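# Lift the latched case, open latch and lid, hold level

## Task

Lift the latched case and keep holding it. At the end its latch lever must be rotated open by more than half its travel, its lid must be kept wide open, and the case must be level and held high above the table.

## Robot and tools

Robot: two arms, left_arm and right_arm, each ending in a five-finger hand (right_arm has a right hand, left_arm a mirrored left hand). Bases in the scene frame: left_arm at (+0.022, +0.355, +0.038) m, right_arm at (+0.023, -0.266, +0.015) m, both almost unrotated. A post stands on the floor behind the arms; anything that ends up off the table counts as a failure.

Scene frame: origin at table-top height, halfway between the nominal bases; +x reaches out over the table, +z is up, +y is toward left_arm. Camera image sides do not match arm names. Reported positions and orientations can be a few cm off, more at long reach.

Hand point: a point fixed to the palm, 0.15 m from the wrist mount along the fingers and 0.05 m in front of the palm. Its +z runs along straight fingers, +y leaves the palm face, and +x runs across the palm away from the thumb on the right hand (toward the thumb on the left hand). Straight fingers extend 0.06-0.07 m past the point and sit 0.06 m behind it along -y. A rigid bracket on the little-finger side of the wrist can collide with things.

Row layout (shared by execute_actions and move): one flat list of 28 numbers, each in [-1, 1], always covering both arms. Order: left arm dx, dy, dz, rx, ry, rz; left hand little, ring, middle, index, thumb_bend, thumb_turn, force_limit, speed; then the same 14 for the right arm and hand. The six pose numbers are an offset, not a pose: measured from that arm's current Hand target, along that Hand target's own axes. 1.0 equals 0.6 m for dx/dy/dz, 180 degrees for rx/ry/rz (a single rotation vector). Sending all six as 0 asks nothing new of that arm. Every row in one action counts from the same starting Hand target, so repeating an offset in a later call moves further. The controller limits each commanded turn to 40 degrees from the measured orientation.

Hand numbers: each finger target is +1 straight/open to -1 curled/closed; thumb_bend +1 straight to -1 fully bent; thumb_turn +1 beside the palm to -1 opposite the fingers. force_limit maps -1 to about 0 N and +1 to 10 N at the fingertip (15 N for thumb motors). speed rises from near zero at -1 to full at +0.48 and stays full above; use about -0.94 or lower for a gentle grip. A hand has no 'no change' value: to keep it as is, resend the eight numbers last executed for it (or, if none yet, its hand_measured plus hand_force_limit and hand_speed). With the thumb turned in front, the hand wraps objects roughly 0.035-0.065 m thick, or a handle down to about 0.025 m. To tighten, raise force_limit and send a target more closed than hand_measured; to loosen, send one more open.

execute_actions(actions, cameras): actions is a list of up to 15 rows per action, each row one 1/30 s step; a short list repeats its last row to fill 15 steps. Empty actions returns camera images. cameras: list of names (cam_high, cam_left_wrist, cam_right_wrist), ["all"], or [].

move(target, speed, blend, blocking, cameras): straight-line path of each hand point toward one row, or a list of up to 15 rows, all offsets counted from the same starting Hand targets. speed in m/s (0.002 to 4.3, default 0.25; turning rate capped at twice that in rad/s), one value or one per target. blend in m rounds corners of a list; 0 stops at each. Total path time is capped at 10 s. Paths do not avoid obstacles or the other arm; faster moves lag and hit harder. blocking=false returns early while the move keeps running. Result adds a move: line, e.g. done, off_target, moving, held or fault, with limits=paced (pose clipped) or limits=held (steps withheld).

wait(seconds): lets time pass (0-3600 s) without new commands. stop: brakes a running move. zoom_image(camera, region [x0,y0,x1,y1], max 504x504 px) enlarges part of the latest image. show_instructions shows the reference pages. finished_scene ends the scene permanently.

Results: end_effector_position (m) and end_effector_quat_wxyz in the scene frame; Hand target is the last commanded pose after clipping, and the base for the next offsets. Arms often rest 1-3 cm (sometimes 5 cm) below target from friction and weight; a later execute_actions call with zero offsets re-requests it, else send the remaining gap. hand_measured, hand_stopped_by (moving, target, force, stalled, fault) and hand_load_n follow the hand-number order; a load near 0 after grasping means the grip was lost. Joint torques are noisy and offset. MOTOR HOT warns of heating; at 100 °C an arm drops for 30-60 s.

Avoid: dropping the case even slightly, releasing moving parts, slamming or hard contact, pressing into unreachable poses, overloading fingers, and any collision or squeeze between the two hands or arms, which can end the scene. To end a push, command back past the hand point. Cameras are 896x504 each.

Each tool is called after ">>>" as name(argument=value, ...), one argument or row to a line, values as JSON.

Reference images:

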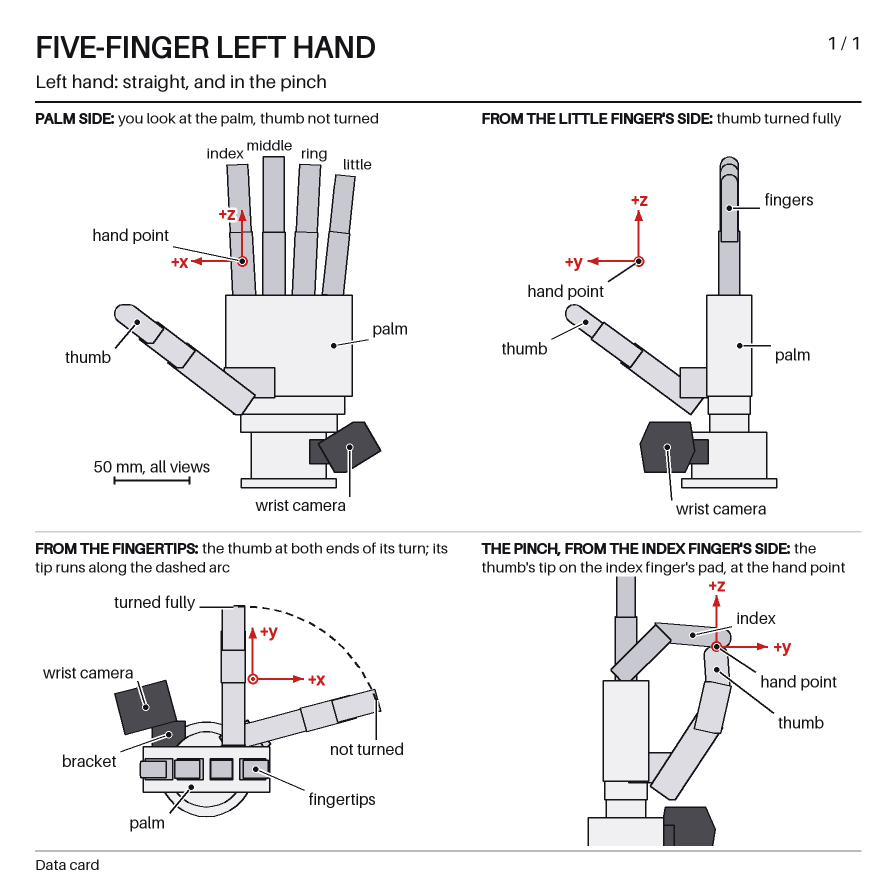

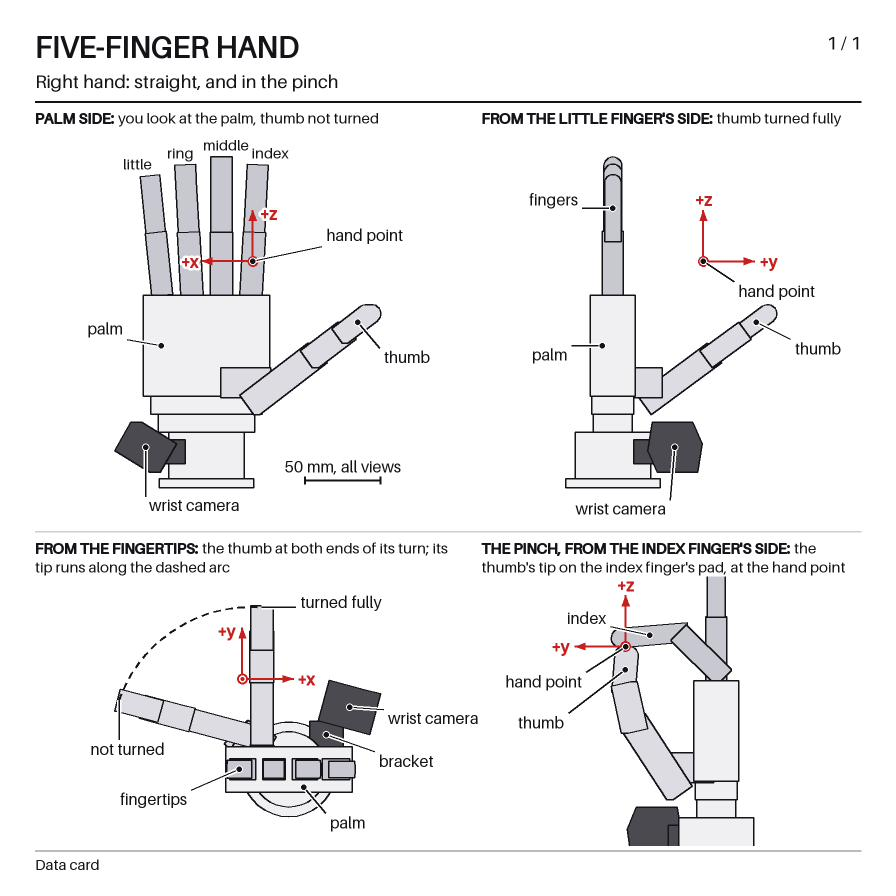

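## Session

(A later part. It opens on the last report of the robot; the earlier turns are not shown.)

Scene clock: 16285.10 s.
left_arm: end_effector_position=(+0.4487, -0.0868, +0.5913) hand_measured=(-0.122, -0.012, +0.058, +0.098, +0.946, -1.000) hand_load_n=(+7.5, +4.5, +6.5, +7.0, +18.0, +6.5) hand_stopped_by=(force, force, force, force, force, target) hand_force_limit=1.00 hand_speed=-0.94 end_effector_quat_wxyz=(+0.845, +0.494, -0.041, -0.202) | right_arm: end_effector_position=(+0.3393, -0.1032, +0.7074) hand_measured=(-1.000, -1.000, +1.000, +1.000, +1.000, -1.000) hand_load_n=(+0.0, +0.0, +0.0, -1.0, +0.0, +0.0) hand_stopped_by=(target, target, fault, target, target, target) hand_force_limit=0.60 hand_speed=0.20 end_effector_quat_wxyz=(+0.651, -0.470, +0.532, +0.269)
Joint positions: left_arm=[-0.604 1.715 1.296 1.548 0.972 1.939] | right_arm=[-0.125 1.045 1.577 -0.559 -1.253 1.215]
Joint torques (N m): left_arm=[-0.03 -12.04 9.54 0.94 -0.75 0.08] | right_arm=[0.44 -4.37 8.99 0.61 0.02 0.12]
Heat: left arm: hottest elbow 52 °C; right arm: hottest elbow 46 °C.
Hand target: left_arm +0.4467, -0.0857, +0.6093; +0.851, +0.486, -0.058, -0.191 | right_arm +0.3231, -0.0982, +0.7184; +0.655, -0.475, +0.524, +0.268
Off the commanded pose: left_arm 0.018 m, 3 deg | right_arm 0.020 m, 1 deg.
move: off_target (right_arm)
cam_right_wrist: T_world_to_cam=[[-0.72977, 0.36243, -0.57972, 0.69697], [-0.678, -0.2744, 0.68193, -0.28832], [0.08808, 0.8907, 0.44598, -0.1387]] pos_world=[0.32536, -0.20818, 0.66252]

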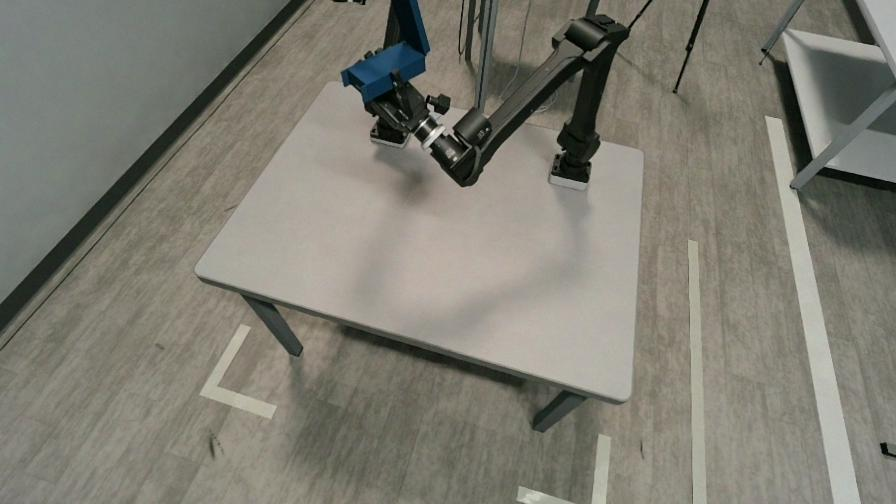

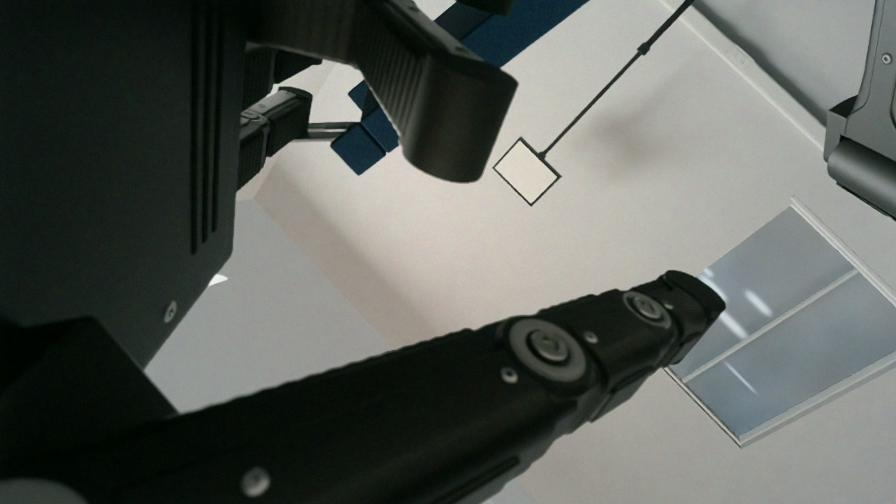

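>>> move(
  target=[
    [0,0,0,0,0,0,-0.9,-0.9,-0.8,-0.8,0.3,-1,1.0,-0.94,0.0135,0.0195,0,0,0,0,-1,-1,1,1,1,-1,0.6,0.2],
  ],
  speed=0.03,
  cameras=["cam_high","cam_right_wrist"],
)

>>> zoom_image(
  camera="cam_high",
  region=[320, 0, 440, 110],
)

>>> zoom_image(
  camera="cam_right_wrist",
  region=[220, 50, 420, 230],
)

Scene clock: 16348.00 s.
left_arm: end_effector_position=(+0.4481, -0.0866, +0.5915) hand_measured=(-0.122, -0.012, +0.058, +0.098, +0.946, -1.000) hand_load_n=(+7.0, +4.5, +6.5, +7.0, +17.5, +7.0) hand_stopped_by=(force, force, force, force, force, target) hand_force_limit=1.00 hand_speed=-0.94 end_effector_quat_wxyz=(+0.845, +0.494, -0.043, -0.198) | right_arm: end_effector_position=(+0.3267, -0.1004, +0.7004) hand_measured=(-1.000, -1.000, +1.000, +1.000, +1.000, -1.000) hand_load_n=(+0.0, +0.0, +0.0, +0.0, +0.0, +0.0) hand_stopped_by=(target, target, fault, target, target, target) hand_force_limit=0.60 hand_speed=0.20 end_effector_quat_wxyz=(+0.651, -0.467, +0.535, +0.268)
Joint positions: left_arm=[-0.604 1.715 1.296 1.548 0.973 1.947] | right_arm=[-0.121 1.003 1.533 -0.559 -1.242 1.215]
Joint torques (N m): left_arm=[-0.15 -11.93 9.52 1.06 -0.82 0] | right_arm=[0.79 -3.37 8.24 1.32 -0.09 0.1]
Heat: left arm: hottest elbow 52 °C; right arm: hottest elbow 45 °C.
Hand target: left_arm +0.4467, -0.0857, +0.6093; +0.851, +0.486, -0.058, -0.191 | right_arm +0.3155, -0.0945, +0.7068; +0.655, -0.475, +0.523, +0.268
Off the commanded pose: left_arm 0.018 m, 2 deg | right_arm 0.014 m, 2 deg.
move: off_target (right_arm)
cam_right_wrist: T_world_to_cam=[[-0.72852, 0.36803, -0.57777, 0.68162], [-0.67826, -0.26924, 0.68372, -0.29194], [0.09607, 0.88998, 0.44577, -0.13953]] pos_world=[0.31196, -0.20528, 0.65562]

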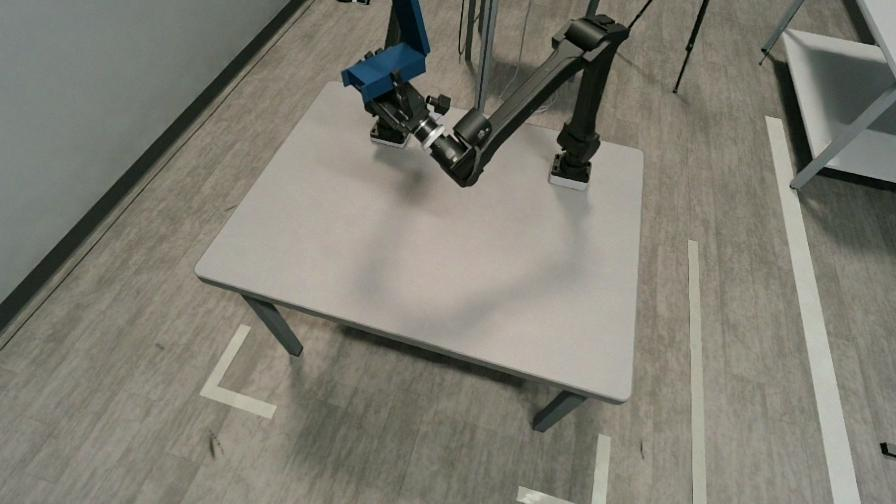

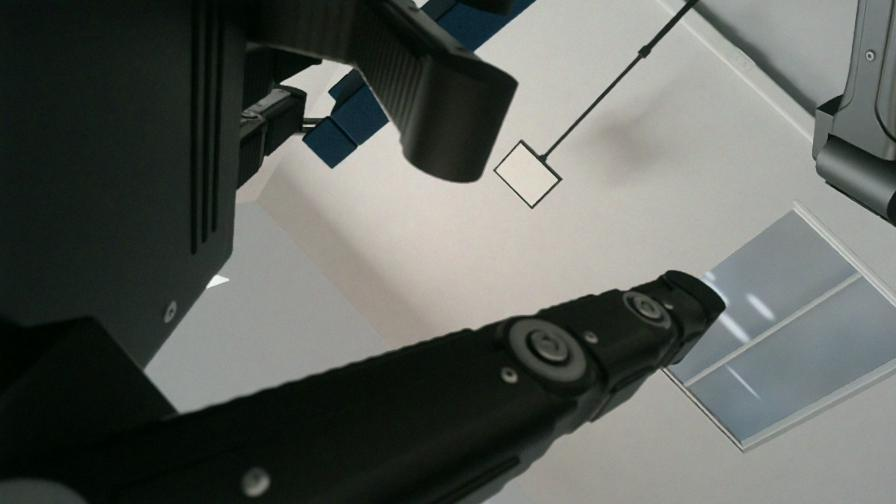

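Scaled by 4.200 from the camera's image (finer frame: 1280x720).

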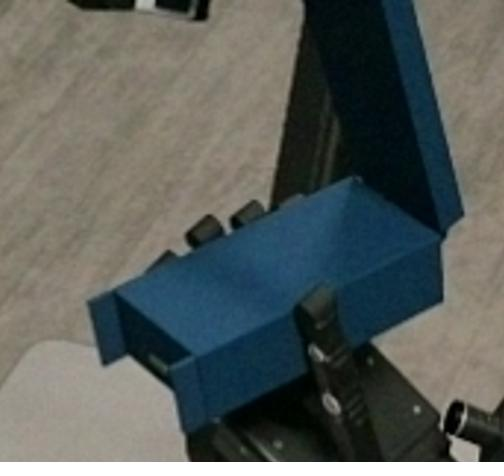

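Scaled by 2.520 from the camera's image (finer frame: 1280x720).

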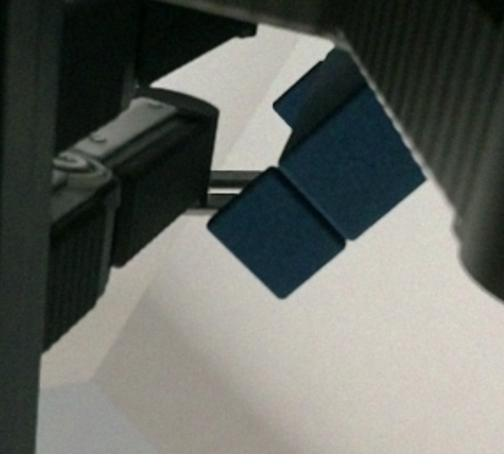

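>>> move(
  target=[
    [0,0,0,0,0,0,-0.9,-0.9,-0.8,-0.8,0.3,-1,1.0,-0.94,0.0546,-0.0258,0,0,0,-0.1667,-1,-1,1,1,1,-1,0.6,0.2],
  ],
  speed=0.06,
  cameras=["cam_high","cam_right_wrist"],
)

>>> zoom_image(
  camera="cam_right_wrist",
  region=[220, 0, 420, 200],
)

Scene clock: 16364.83 s.
left_arm: end_effector_position=(+0.4475, -0.0867, +0.5914) hand_measured=(-0.122, -0.012, +0.058, +0.098, +0.946, -1.000) hand_load_n=(+6.5, +4.5, +6.5, +7.0, +17.5, +7.0) hand_stopped_by=(force, force, force, force, force, target) hand_force_limit=1.00 hand_speed=-0.94 end_effector_quat_wxyz=(+0.845, +0.495, -0.045, -0.196) | right_arm: end_effector_position=(+0.3431, -0.1040, +0.6640) hand_measured=(-1.000, -1.000, +1.000, +1.000, +1.000, -1.000) hand_load_n=(+0.0, +0.0, +0.0, +0.0, +0.0, -0.5) hand_stopped_by=(target, target, fault, target, target, target) hand_force_limit=0.60 hand_speed=0.20 end_effector_quat_wxyz=(+0.694, -0.586, +0.404, +0.110)
Joint positions: left_arm=[-0.604 1.715 1.296 1.548 0.976 1.953] | right_arm=[-0.121 1.039 1.546 -0.548 -1.258 0.72]
Joint torques (N m): left_arm=[0.15 -11.81 9.54 1.05 -0.95 -0.08] | right_arm=[-1.08 -2.73 11.74 1.07 -0.31 -0.13]
Heat: left arm: hottest elbow 52 °C; right arm: hottest elbow 45 °C.
Hand target: left_arm +0.4467, -0.0857, +0.6093; +0.851, +0.486, -0.058, -0.191 | right_arm +0.3386, -0.1056, +0.6814; +0.702, -0.594, +0.383, +0.089
Off the commanded pose: left_arm 0.018 m, 2 deg | right_arm 0.018 m, 4 deg.
move: off_target (right_arm)
cam_right_wrist: T_world_to_cam=[[-0.41118, 0.19444, -0.89058, 0.75457], [-0.90827, -0.17029, 0.38216, 0.03254], [-0.07734, 0.96602, 0.24662, 0.07788]] pos_world=[0.34584, -0.21641, 0.64037]

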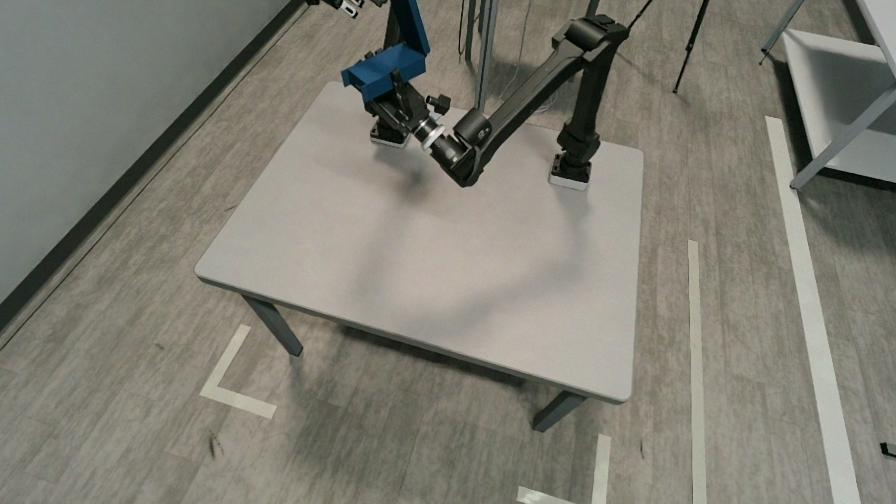

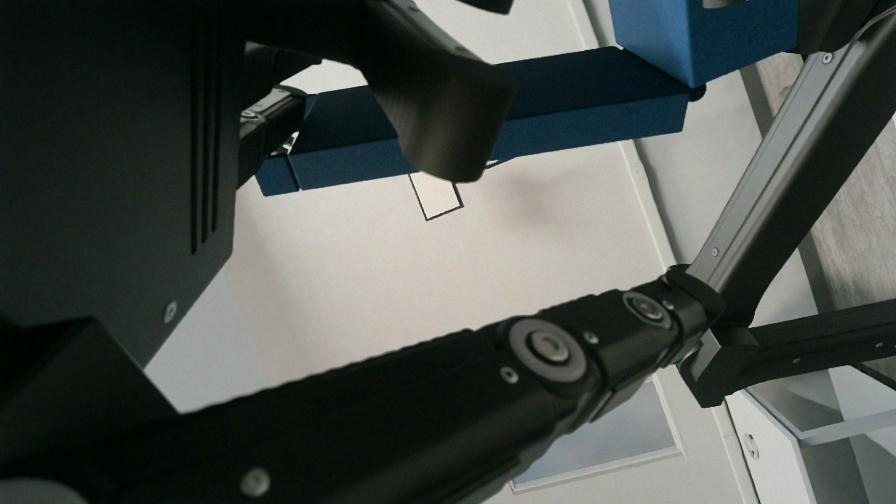

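Scaled by 2.520 from the camera's image (finer frame: 1280x720).

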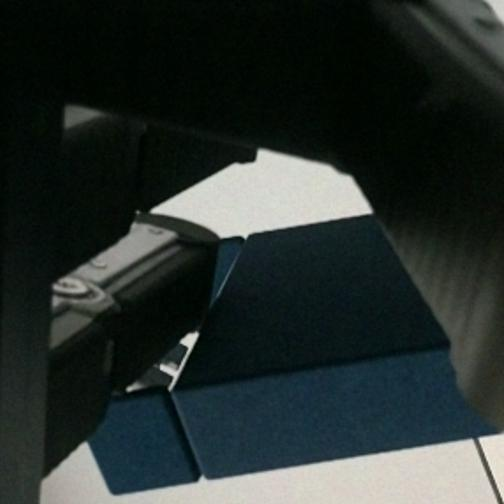

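>>> move(
  target=[
    [0,0,0,0,0,0,-0.9,-0.9,-0.8,-0.8,0.3,-1,1.0,-0.94,-0.0086,-0.0102,0,0,0,0,-1,-1,1,1,1,-1,0.6,0.2],
    [0,0,0,0,0,0,-0.9,-0.9,-0.8,-0.8,0.3,-1,1.0,-0.94,0.0413,-0.0237,0,0,0,-0.1667,-1,-1,1,1,1,-1,0.6,0.2],
  ],
  speed=0.06,
  cameras=["cam_high","cam_right_wrist"],
)

>>> zoom_image(
  camera="cam_right_wrist",
  region=[220, 0, 420, 200],
)

>>> zoom_image(
  camera="cam_high",
  region=[310, 0, 440, 110],
)

Scene clock: 16380.03 s.
left_arm: end_effector_position=(+0.4476, -0.0866, +0.5915) hand_measured=(-0.122, -0.012, +0.058, +0.098, +0.946, -1.000) hand_load_n=(+7.0, +4.5, +6.5, +7.0, +17.5, +6.5) hand_stopped_by=(force, force, force, force, force, target) hand_force_limit=1.00 hand_speed=-0.94 end_effector_quat_wxyz=(+0.846, +0.494, -0.045, -0.196) | right_arm: end_effector_position=(+0.3681, -0.1152, +0.6611) hand_measured=(-1.000, -1.000, +1.000, +1.000, +1.000, -1.000) hand_load_n=(+0.5, +0.0, +0.0, +0.0, +0.0, +0.0) hand_stopped_by=(target, target, fault, target, target, target) hand_force_limit=0.60 hand_speed=0.20 end_effector_quat_wxyz=(+0.701, -0.671, +0.230, -0.080)
Joint positions: left_arm=[-0.604 1.715 1.296 1.548 0.975 1.953] | right_arm=[-0.126 1.087 1.647 -0.579 -1.265 0.199]
Joint torques (N m): left_arm=[-0.03 -12.22 9.47 1.09 -0.92 -0.09] | right_arm=[-1.14 -2.96 11.41 0.38 -0.3 -0.16]
Heat: left arm: hottest elbow 52 °C; right arm: hottest elbow 44 °C.
Hand target: left_arm +0.4467, -0.0857, +0.6093; +0.851, +0.486, -0.058, -0.191 | right_arm +0.3641, -0.1178, +0.6764; +0.701, -0.673, +0.216, -0.096
Off the commanded pose: left_arm 0.018 m, 2 deg | right_arm 0.016 m, 2 deg.
move: off_target (right_arm)
cam_right_wrist: T_world_to_cam=[[0.06651, -0.02698, -0.99742, 0.63374], [-0.98834, -0.13901, -0.06215, 0.38124], [-0.13697, 0.98992, -0.03592, 0.30299]] pos_world=[0.37615, -0.22984, 0.66668]

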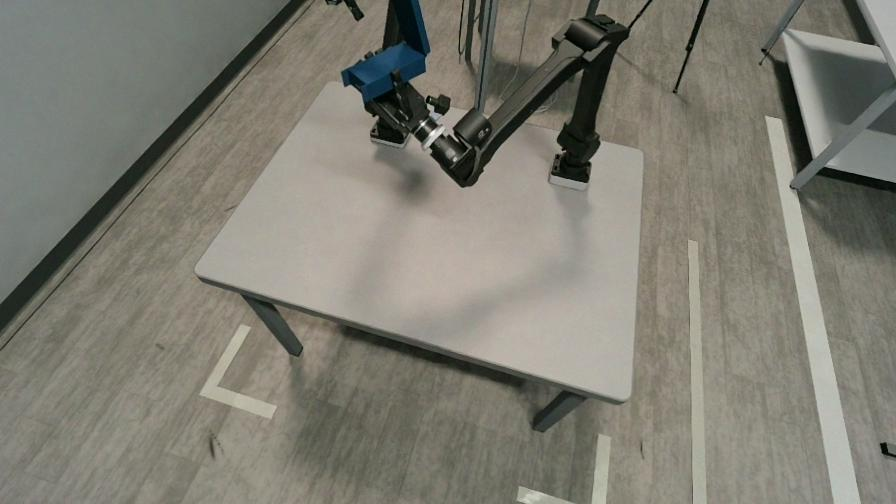

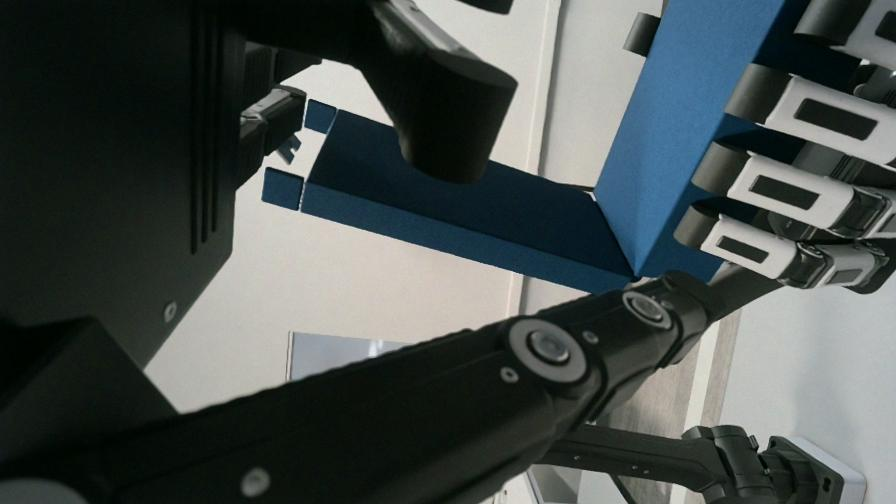

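Scaled by 2.520 from the camera's image (finer frame: 1280x720).

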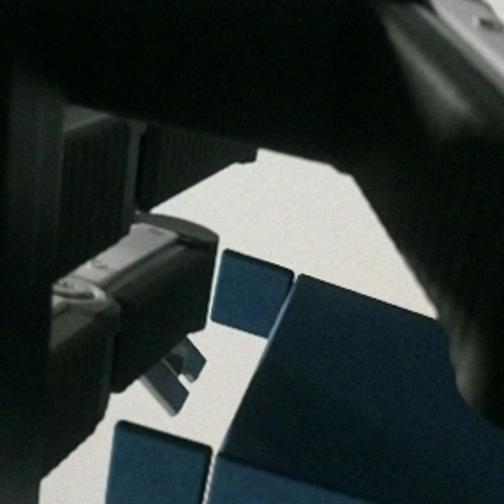

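Scaled by 3.877 from the camera's image (finer frame: 1280x720).

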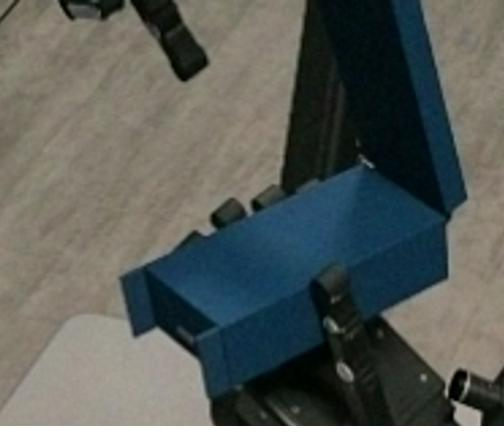

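>>> move(
  target=[
    [0,0,0,0,0,0,-0.9,-0.9,-0.8,-0.8,0.3,-1,1.0,-0.94,0.05,-0.0135,0,0,0,-0.1667,-1,-1,1,1,1,-1,0.6,0.2],
  ],
  speed=0.06,
  cameras=["cam_high","cam_right_wrist"],
)

>>> zoom_image(
  camera="cam_right_wrist",
  region=[220, 0, 420, 200],
)

>>> zoom_image(
  camera="cam_high",
  region=[310, 0, 440, 110],
)

Scene clock: 16404.33 s.
left_arm: end_effector_position=(+0.4470, -0.0868, +0.5913) hand_measured=(-0.122, -0.012, +0.058, +0.098, +0.946, -1.000) hand_load_n=(+6.5, +4.5, +6.5, +7.0, +18.0, +7.0) hand_stopped_by=(force, force, force, force, force, target) hand_force_limit=1.00 hand_speed=-0.94 end_effector_quat_wxyz=(+0.845, +0.495, -0.047, -0.195) | right_arm: end_effector_position=(+0.3943, -0.1289, +0.6664) hand_measured=(-1.000, -1.000, +1.000, +1.000, +1.000, -1.000) hand_load_n=(+0.5, +0.0, +0.0, +0.5, +0.0, +0.0) hand_stopped_by=(target, target, fault, target, target, target) hand_force_limit=0.60 hand_speed=0.20 end_effector_quat_wxyz=(+0.656, -0.707, +0.045, -0.262)
Joint positions: left_arm=[-0.604 1.715 1.296 1.548 0.978 1.957] | right_arm=[-0.127 1.108 1.719 -0.62 -1.266 -0.324]
Joint torques (N m): left_arm=[-0.09 -12.16 9.58 1.09 -1.06 -0.11] | right_arm=[-1.03 -2.9 10.74 0.31 -0.21 -0.19]
Heat: left arm: hottest elbow 52 °C; right arm: hottest elbow 44 °C.
Hand target: left_arm +0.4467, -0.0856, +0.6093; +0.851, +0.486, -0.058, -0.191 | right_arm +0.3921, -0.1313, +0.6790; +0.652, -0.706, +0.034, -0.274
Off the commanded pose: left_arm 0.018 m, 2 deg | right_arm 0.013 m, 2 deg.
move: off_target (right_arm)
cam_right_wrist: T_world_to_cam=[[0.51586, -0.23725, -0.82317, 0.31653], [-0.85496, -0.20341, -0.47715, 0.62128], [-0.05424, 0.94991, -0.30777, 0.46364]] pos_world=[0.39303, -0.23895, 0.6997]

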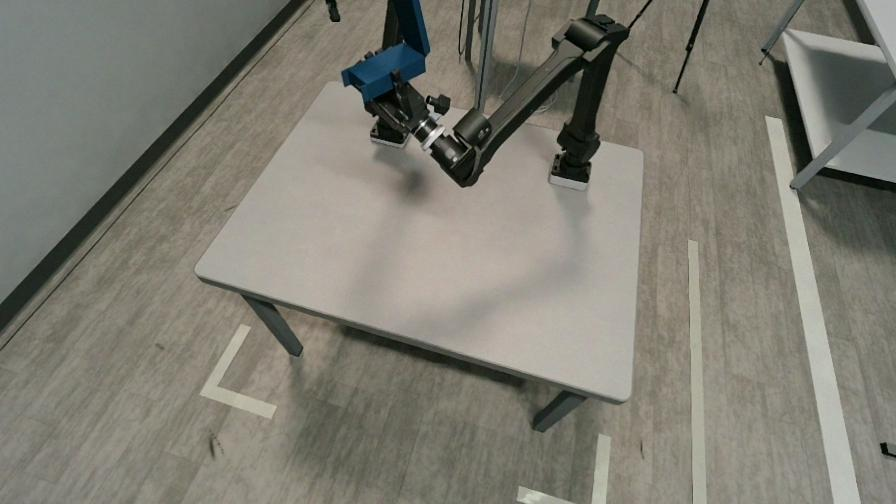

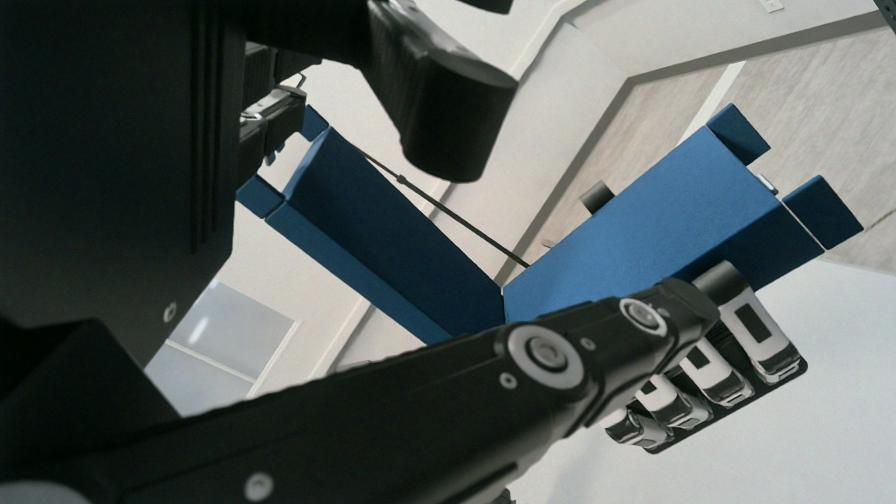

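Scaled by 2.520 from the camera's image (finer frame: 1280x720).

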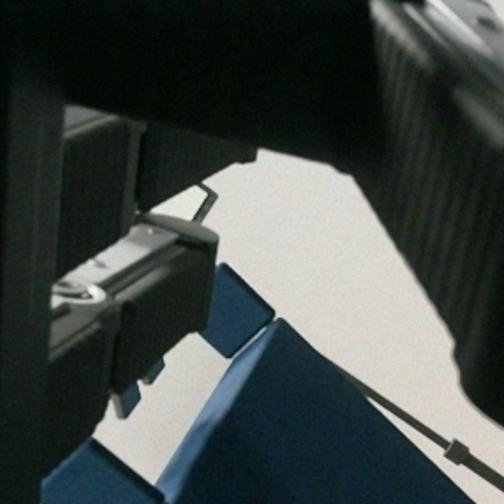

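Scaled by 3.877 from the camera's image (finer frame: 1280x720).

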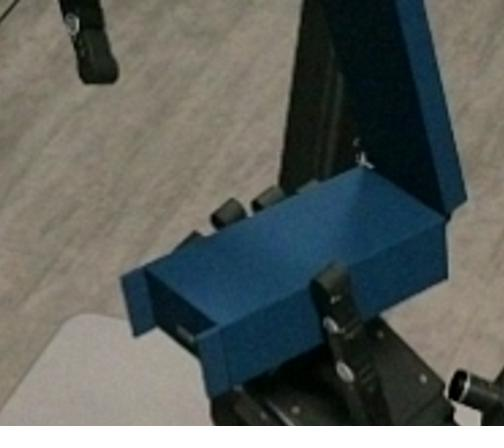

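>>> wait(
  seconds=0.5,
  cameras=["all"],
)

>>> zoom_image(
  camera="cam_right_wrist",
  region=[220, 0, 420, 200],
)

>>> zoom_image(
  camera="cam_high",
  region=[400, 0, 660, 180],
)

Scene clock: 16422.90 s.
left_arm: end_effector_position=(+0.4470, -0.0868, +0.5913) hand_measured=(-0.122, -0.012, +0.058, +0.098, +0.946, -1.000) hand_load_n=(+7.0, +4.5, +6.0, +7.0, +18.0, +7.0) hand_stopped_by=(force, force, force, force, force, target) hand_force_limit=1.00 hand_speed=-0.94 end_effector_quat_wxyz=(+0.845, +0.495, -0.047, -0.195) | right_arm: end_effector_position=(+0.3943, -0.1289, +0.6666) hand_measured=(-1.000, -1.000, +1.000, +1.000, +1.000, -1.000) hand_load_n=(+0.0, +0.0, +0.0, +0.0, +0.0, +0.0) hand_stopped_by=(target, target, fault, target, target, target) hand_force_limit=0.60 hand_speed=0.20 end_effector_quat_wxyz=(+0.656, -0.707, +0.045, -0.262)
Joint positions: left_arm=[-0.604 1.715 1.296 1.548 0.978 1.957] | right_arm=[-0.127 1.108 1.72 -0.62 -1.266 -0.324]
Joint torques (N m): left_arm=[0.09 -12.1 9.55 1.06 -1.08 -0.14] | right_arm=[-1.14 -2.84 10.77 0.31 -0.21 -0.15]
Heat: left arm: hottest elbow 52 °C; right arm: hottest elbow 44 °C.
Hand target: left_arm +0.4467, -0.0856, +0.6093; +0.851, +0.486, -0.058, -0.191 | right_arm +0.3921, -0.1312, +0.6792; +0.652, -0.706, +0.034, -0.274
Off the commanded pose: left_arm 0.018 m, 2 deg | right_arm 0.013 m, 2 deg.
wait: 0.50 s; at rest from the start
cam_left_wrist: T_world_to_cam=[[-0.09263, -0.49345, -0.86483, 0.50179], [0.95095, 0.21363, -0.22375, -0.27736], [0.29516, -0.84313, 0.44945, -0.35804]] pos_world=[0.41591, 0.00498, 0.53282]
cam_right_wrist: T_world_to_cam=[[0.51649, -0.23744, -0.82271, 0.31608], [-0.85458, -0.20356, -0.47775, 0.62162], [-0.05404, 0.94983, -0.30805, 0.4638]] pos_world=[0.39303, -0.23895, 0.6999]

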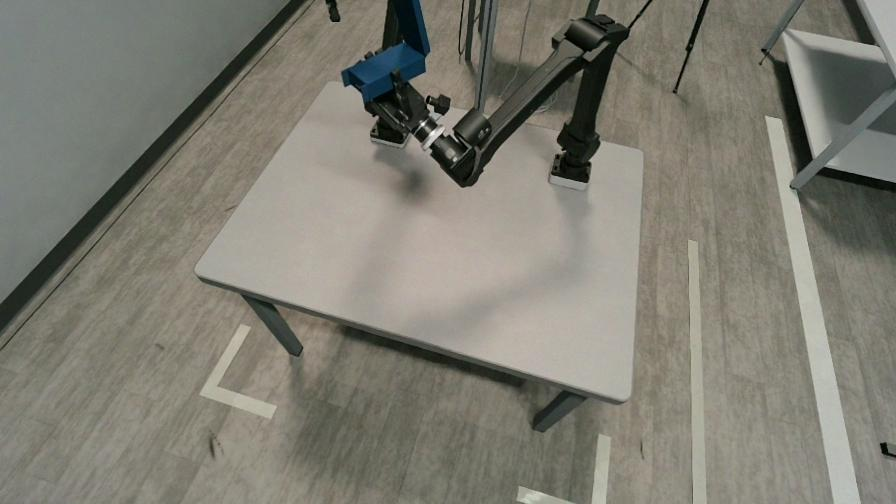

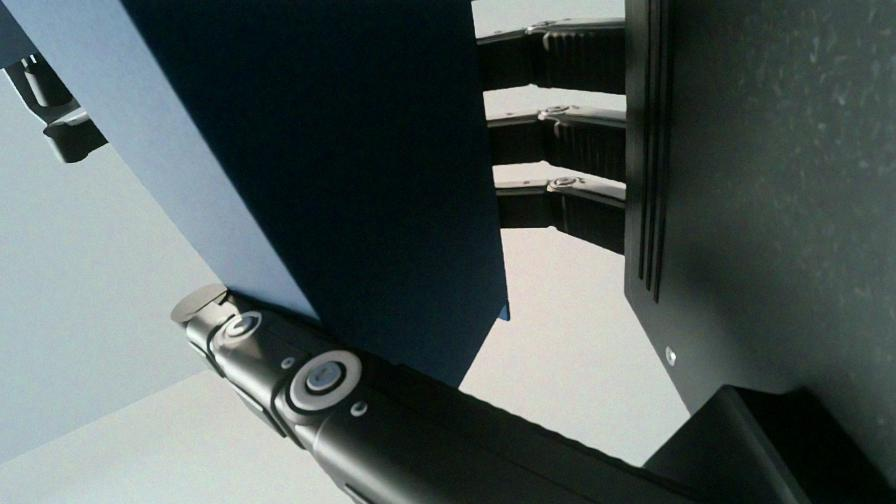

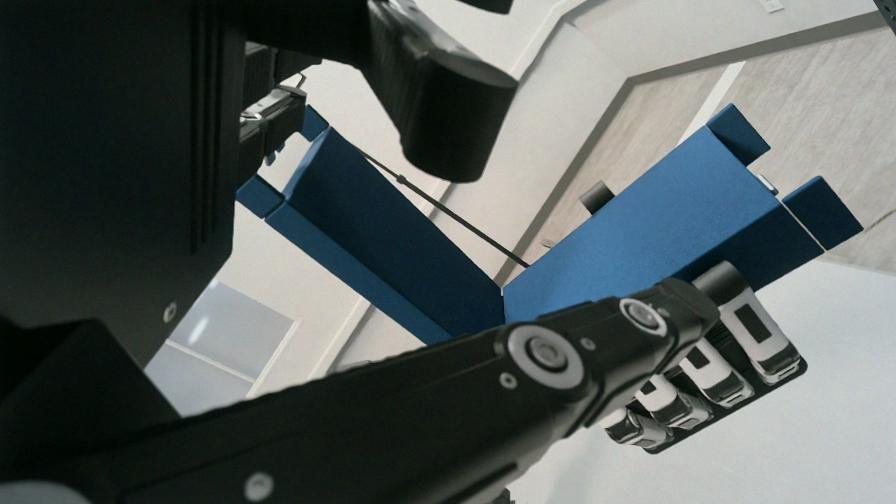

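Scaled by 2.520 from the camera's image (finer frame: 1280x720).

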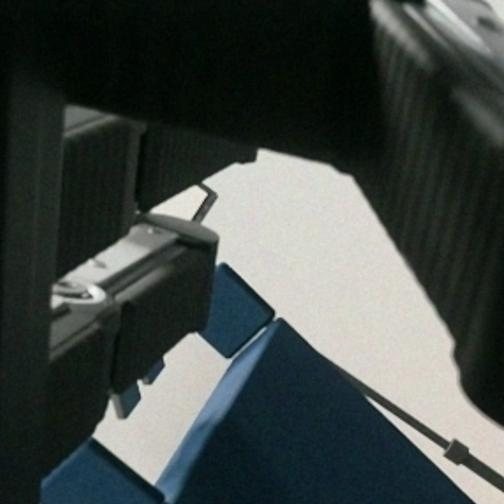

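Scaled by 1.938 from the camera's image (finer frame: 1280x720).

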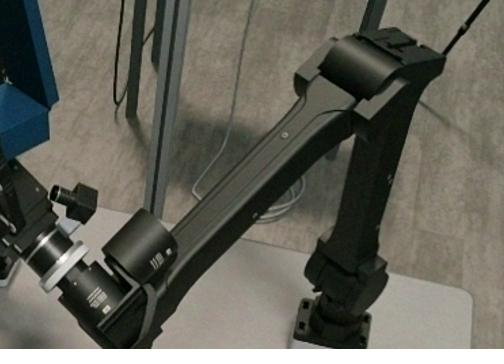

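>>> move(
  target=[0,0,0,0,0,0,-0.9,-0.9,-0.8,-0.8,0.3,-1,1.0,-0.94, 0.050,-0.0135,0,0,0,-0.1667,-1,-1,1,1,1,-1,0.6,0.2],
  speed=0.06,
  cameras=["cam_right_wrist"],
)

>>> zoom_image(
  camera="cam_right_wrist",
  region=[200, 0, 400, 200],
)

Scene clock: 16434.63 s.
left_arm: end_effector_position=(+0.4468, -0.0868, +0.5912) hand_measured=(-0.122, -0.012, +0.058, +0.098, +0.946, -1.000) hand_load_n=(+7.0, +4.5, +6.5, +6.5, +17.5, +6.5) hand_stopped_by=(force, force, force, force, force, target) hand_force_limit=1.00 hand_speed=-0.94 end_effector_quat_wxyz=(+0.845, +0.496, -0.047, -0.194) | right_arm: end_effector_position=(+0.4195, -0.1437, +0.6832) hand_measured=(-1.000, -1.000, +1.000, +1.000, +1.000, -1.000) hand_load_n=(+0.0, +0.0, -0.5, +0.0, +0.0, +0.0) hand_stopped_by=(target, target, fault, target, target, target) hand_force_limit=0.60 hand_speed=0.20 end_effector_quat_wxyz=(-0.563, +0.695, +0.137, +0.426)
Joint positions: left_arm=[-0.604 1.715 1.296 1.548 0.979 1.958] | right_arm=[-0.127 1.112 1.765 -0.663 -1.257 -0.851]
Joint torques (N m): left_arm=[-0.03 -11.99 9.47 1.07 -1.12 -0.13] | right_arm=[-0.21 -2.73 10.65 0.32 -0.18 -0.12]
Heat: left arm: hottest elbow 52 °C; right arm: hottest elbow 44 °C.
Hand target: left_arm +0.4467, -0.0857, +0.6093; +0.851, +0.486, -0.058, -0.191 | right_arm +0.4150, -0.1422, +0.6971; -0.559, +0.691, +0.150, +0.434
Off the commanded pose: left_arm 0.018 m, 2 deg | right_arm 0.015 m, 2 deg.
move: off_target (right_arm)
cam_right_wrist: T_world_to_cam=[[0.81675, -0.38805, -0.42701, -0.10473], [-0.55797, -0.34279, -0.75575, 0.69347], [0.1469, 0.85552, -0.49649, 0.51518]] pos_world=[0.3968, -0.24368, 0.73516]

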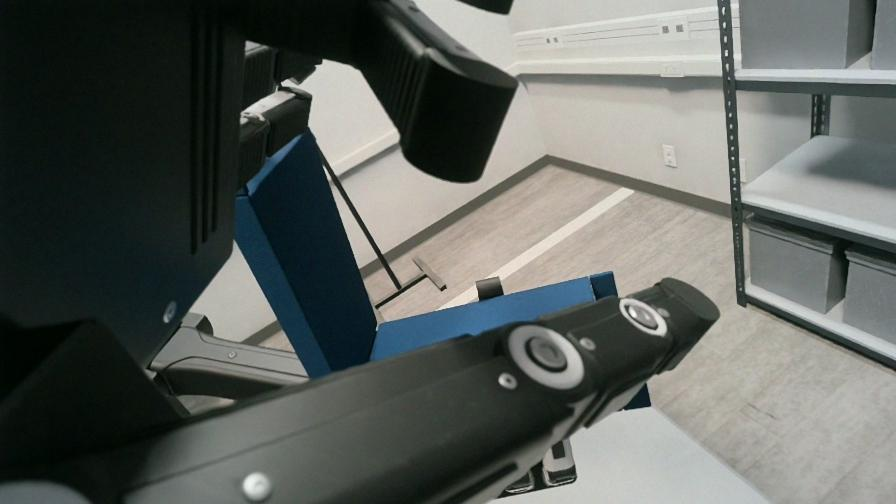

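Scaled by 2.520 from the camera's image (finer frame: 1280x720).

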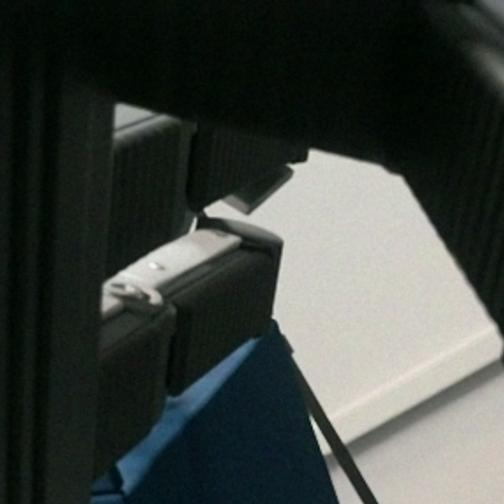

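>>> zoom_image(
  camera="cam_right_wrist",
  region=[230, 30, 330, 130],
)

>>> zoom_image(
  camera="cam_right_wrist",
  region=[220, 110, 460, 350],
)

Scaled by 5.040 from the camera's image (finer frame: 1280x720).

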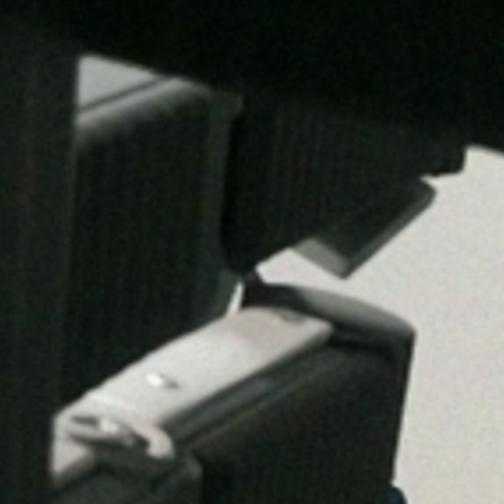

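Scaled by 2.100 from the camera's image (finer frame: 1280x720).

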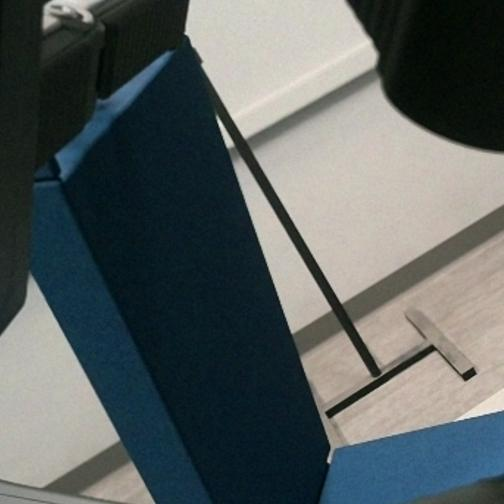

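>>> move(
  target=[0,0,0,0,0,0,-0.9,-0.9,-0.8,-0.8,0.3,-1,1.0,-0.94, 0.0558,-0.0332,0,0,0,-0.1667,-1,-1,1,1,1,-1,0.6,0.2],
  speed=0.05,
  cameras=["cam_right_wrist","cam_left_wrist"],
)

>>> zoom_image(
  camera="cam_right_wrist",
  region=[220, 20, 340, 140],
)

Scene clock: 16559.50 s.
left_arm: end_effector_position=(+0.4474, -0.0863, +0.5917) hand_measured=(-0.122, -0.012, +0.058, +0.098, +0.946, -1.000) hand_load_n=(+7.0, +4.5, +6.5, +7.0, +17.5, +7.0) hand_stopped_by=(force, force, force, force, force, target) hand_force_limit=1.00 hand_speed=-0.94 end_effector_quat_wxyz=(+0.846, +0.494, -0.046, -0.194) | right_arm: end_effector_position=(+0.4357, -0.1532, +0.7121) hand_measured=(-1.000, -1.000, +1.000, +1.000, +1.000, -1.000) hand_load_n=(+0.0, +0.0, +0.0, -1.0, +0.0, +0.5) hand_stopped_by=(target, target, fault, target, target, target) hand_force_limit=0.60 hand_speed=0.20 end_effector_quat_wxyz=(-0.435, +0.643, +0.304, +0.552)
Joint positions: left_arm=[-0.604 1.715 1.296 1.548 0.975 1.958] | right_arm=[-0.117 1.112 1.808 -0.73 -1.238 -1.377]
Joint torques (N m): left_arm=[-0.03 -11.75 9.57 1.13 -0.9 -0.12] | right_arm=[1.03 -3.6 10.93 0.5 -0.07 -0.15]
Heat: left arm: hottest elbow 52 °C; right arm: hottest elbow 44 °C.
Hand target: left_arm +0.4467, -0.0857, +0.6093; +0.851, +0.486, -0.058, -0.191 | right_arm +0.4205, -0.1448, +0.7355; -0.428, +0.628, +0.323, +0.563
Off the commanded pose: left_arm 0.018 m, 2 deg | right_arm 0.029 m, 3 deg.
move: off_target (right_arm)
cam_left_wrist: T_world_to_cam=[[-0.09243, -0.49637, -0.86318, 0.50113], [0.95026, 0.21497, -0.22537, -0.27641], [0.29742, -0.84108, 0.45181, -0.36023]] pos_world=[0.41612, 0.00518, 0.53303]
cam_right_wrist: T_world_to_cam=[[0.89779, -0.43609, 0.0617, -0.49999], [-0.19865, -0.52598, -0.82697, 0.5872], [0.39309, 0.73018, -0.55885, 0.45327]] pos_world=[0.38736, -0.24015, 0.76975]
Images, in order (width x height): cam_left_wrist 896x504, cam_right_wrist 896x504.

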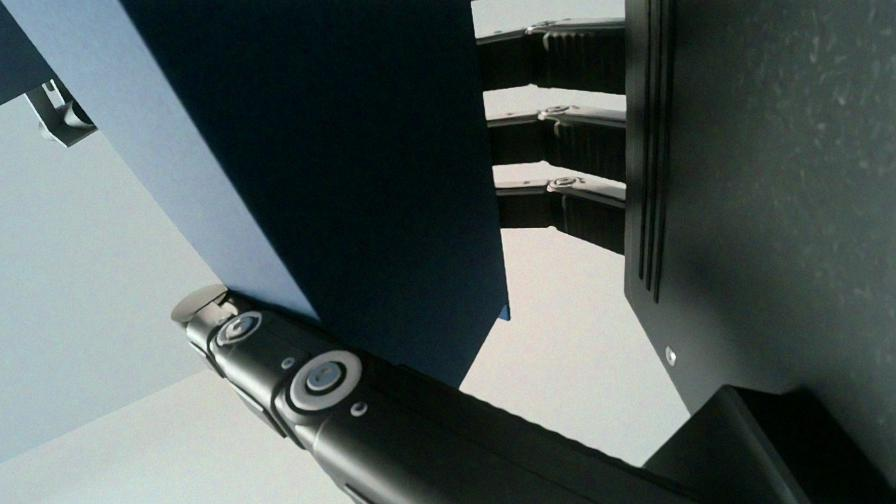

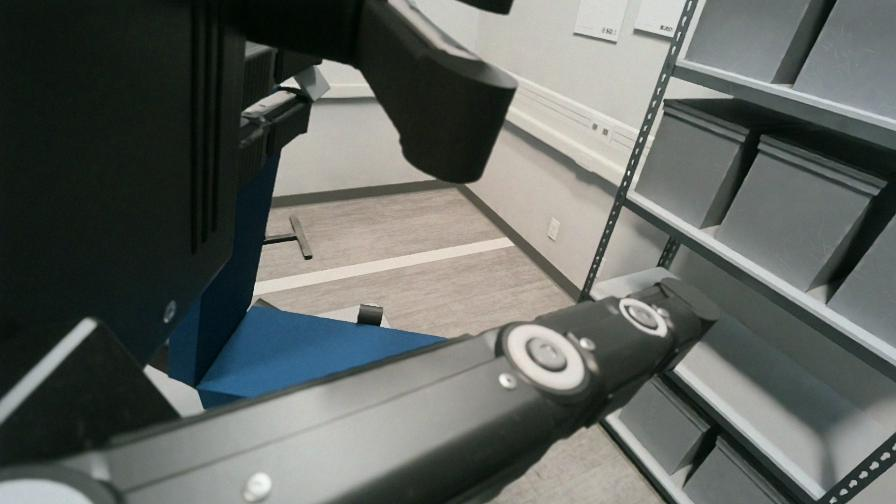

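Scaled by 4.200 from the camera's image (finer frame: 1280x720).

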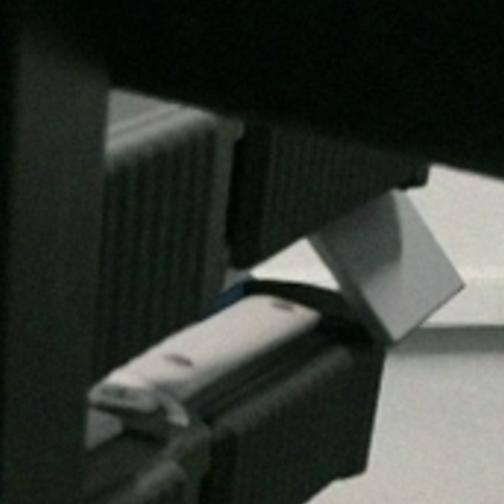

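>>> move(
  target=[0,0,0,0,0,0,-0.9,-0.9,-0.8,-0.8,0.3,-1,1.0,-0.94, 0.0165,-0.003,0,0,0,0,-1,-1,1,1,1,-1,0.6,0.2],
  speed=0.05,
  cameras=["cam_right_wrist"],
)

>>> zoom_image(
  camera="cam_right_wrist",
  region=[220, 20, 340, 140],
)

Scene clock: 16603.17 s.
left_arm: end_effector_position=(+0.4484, -0.0859, +0.5922) hand_measured=(-0.122, -0.012, +0.058, +0.098, +0.946, -1.000) hand_load_n=(+7.0, +4.5, +6.5, +7.0, +17.5, +7.0) hand_stopped_by=(force, force, force, force, force, target) hand_force_limit=1.00 hand_speed=-0.94 end_effector_quat_wxyz=(+0.847, +0.492, -0.044, -0.195) | right_arm: end_effector_position=(+0.4327, -0.1507, +0.7192) hand_measured=(-1.000, -1.000, +1.000, +1.000, +1.000, -1.000) hand_load_n=(+0.0, +0.0, +0.0, -0.5, +0.0, +0.5) hand_stopped_by=(target, target, fault, target, target, target) hand_force_limit=0.60 hand_speed=0.20 end_effector_quat_wxyz=(-0.438, +0.644, +0.303, +0.549)
Joint positions: left_arm=[-0.604 1.715 1.296 1.548 0.969 1.954] | right_arm=[-0.112 1.124 1.845 -0.764 -1.238 -1.378]
Joint torques (N m): left_arm=[0.09 -12.04 9.54 1.09 -0.63 -0.08] | right_arm=[0.44 -3.08 11.51 0.8 -0.06 -0.14]
Heat: left arm: hottest elbow 52 °C; right arm: hottest elbow 46 °C.
Hand target: left_arm +0.4467, -0.0857, +0.6093; +0.851, +0.486, -0.058, -0.191 | right_arm +0.4204, -0.1449, +0.7456; -0.428, +0.628, +0.323, +0.564
Off the commanded pose: left_arm 0.017 m, 2 deg | right_arm 0.030 m, 4 deg.
move: off_target (right_arm)
cam_right_wrist: T_world_to_cam=[[0.90058, -0.43131, 0.05409, -0.49171], [-0.20247, -0.52631, -0.82584, 0.59459], [0.38466, 0.73278, -0.56131, 0.46237]] pos_world=[0.38535, -0.23796, 0.77716]

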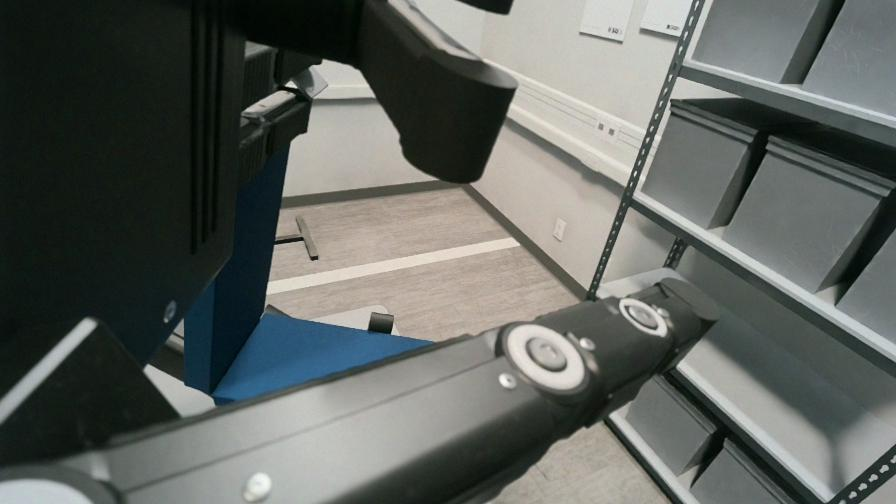

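Scaled by 4.200 from the camera's image (finer frame: 1280x720).

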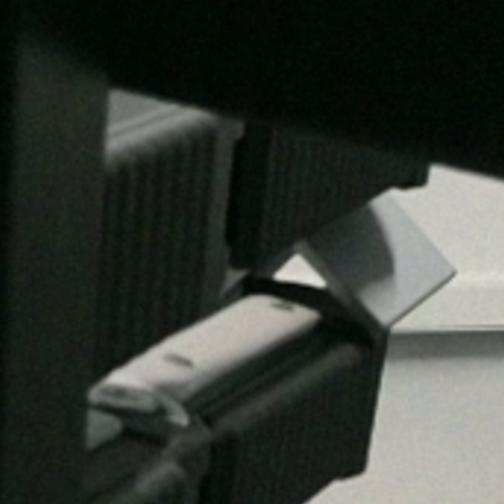

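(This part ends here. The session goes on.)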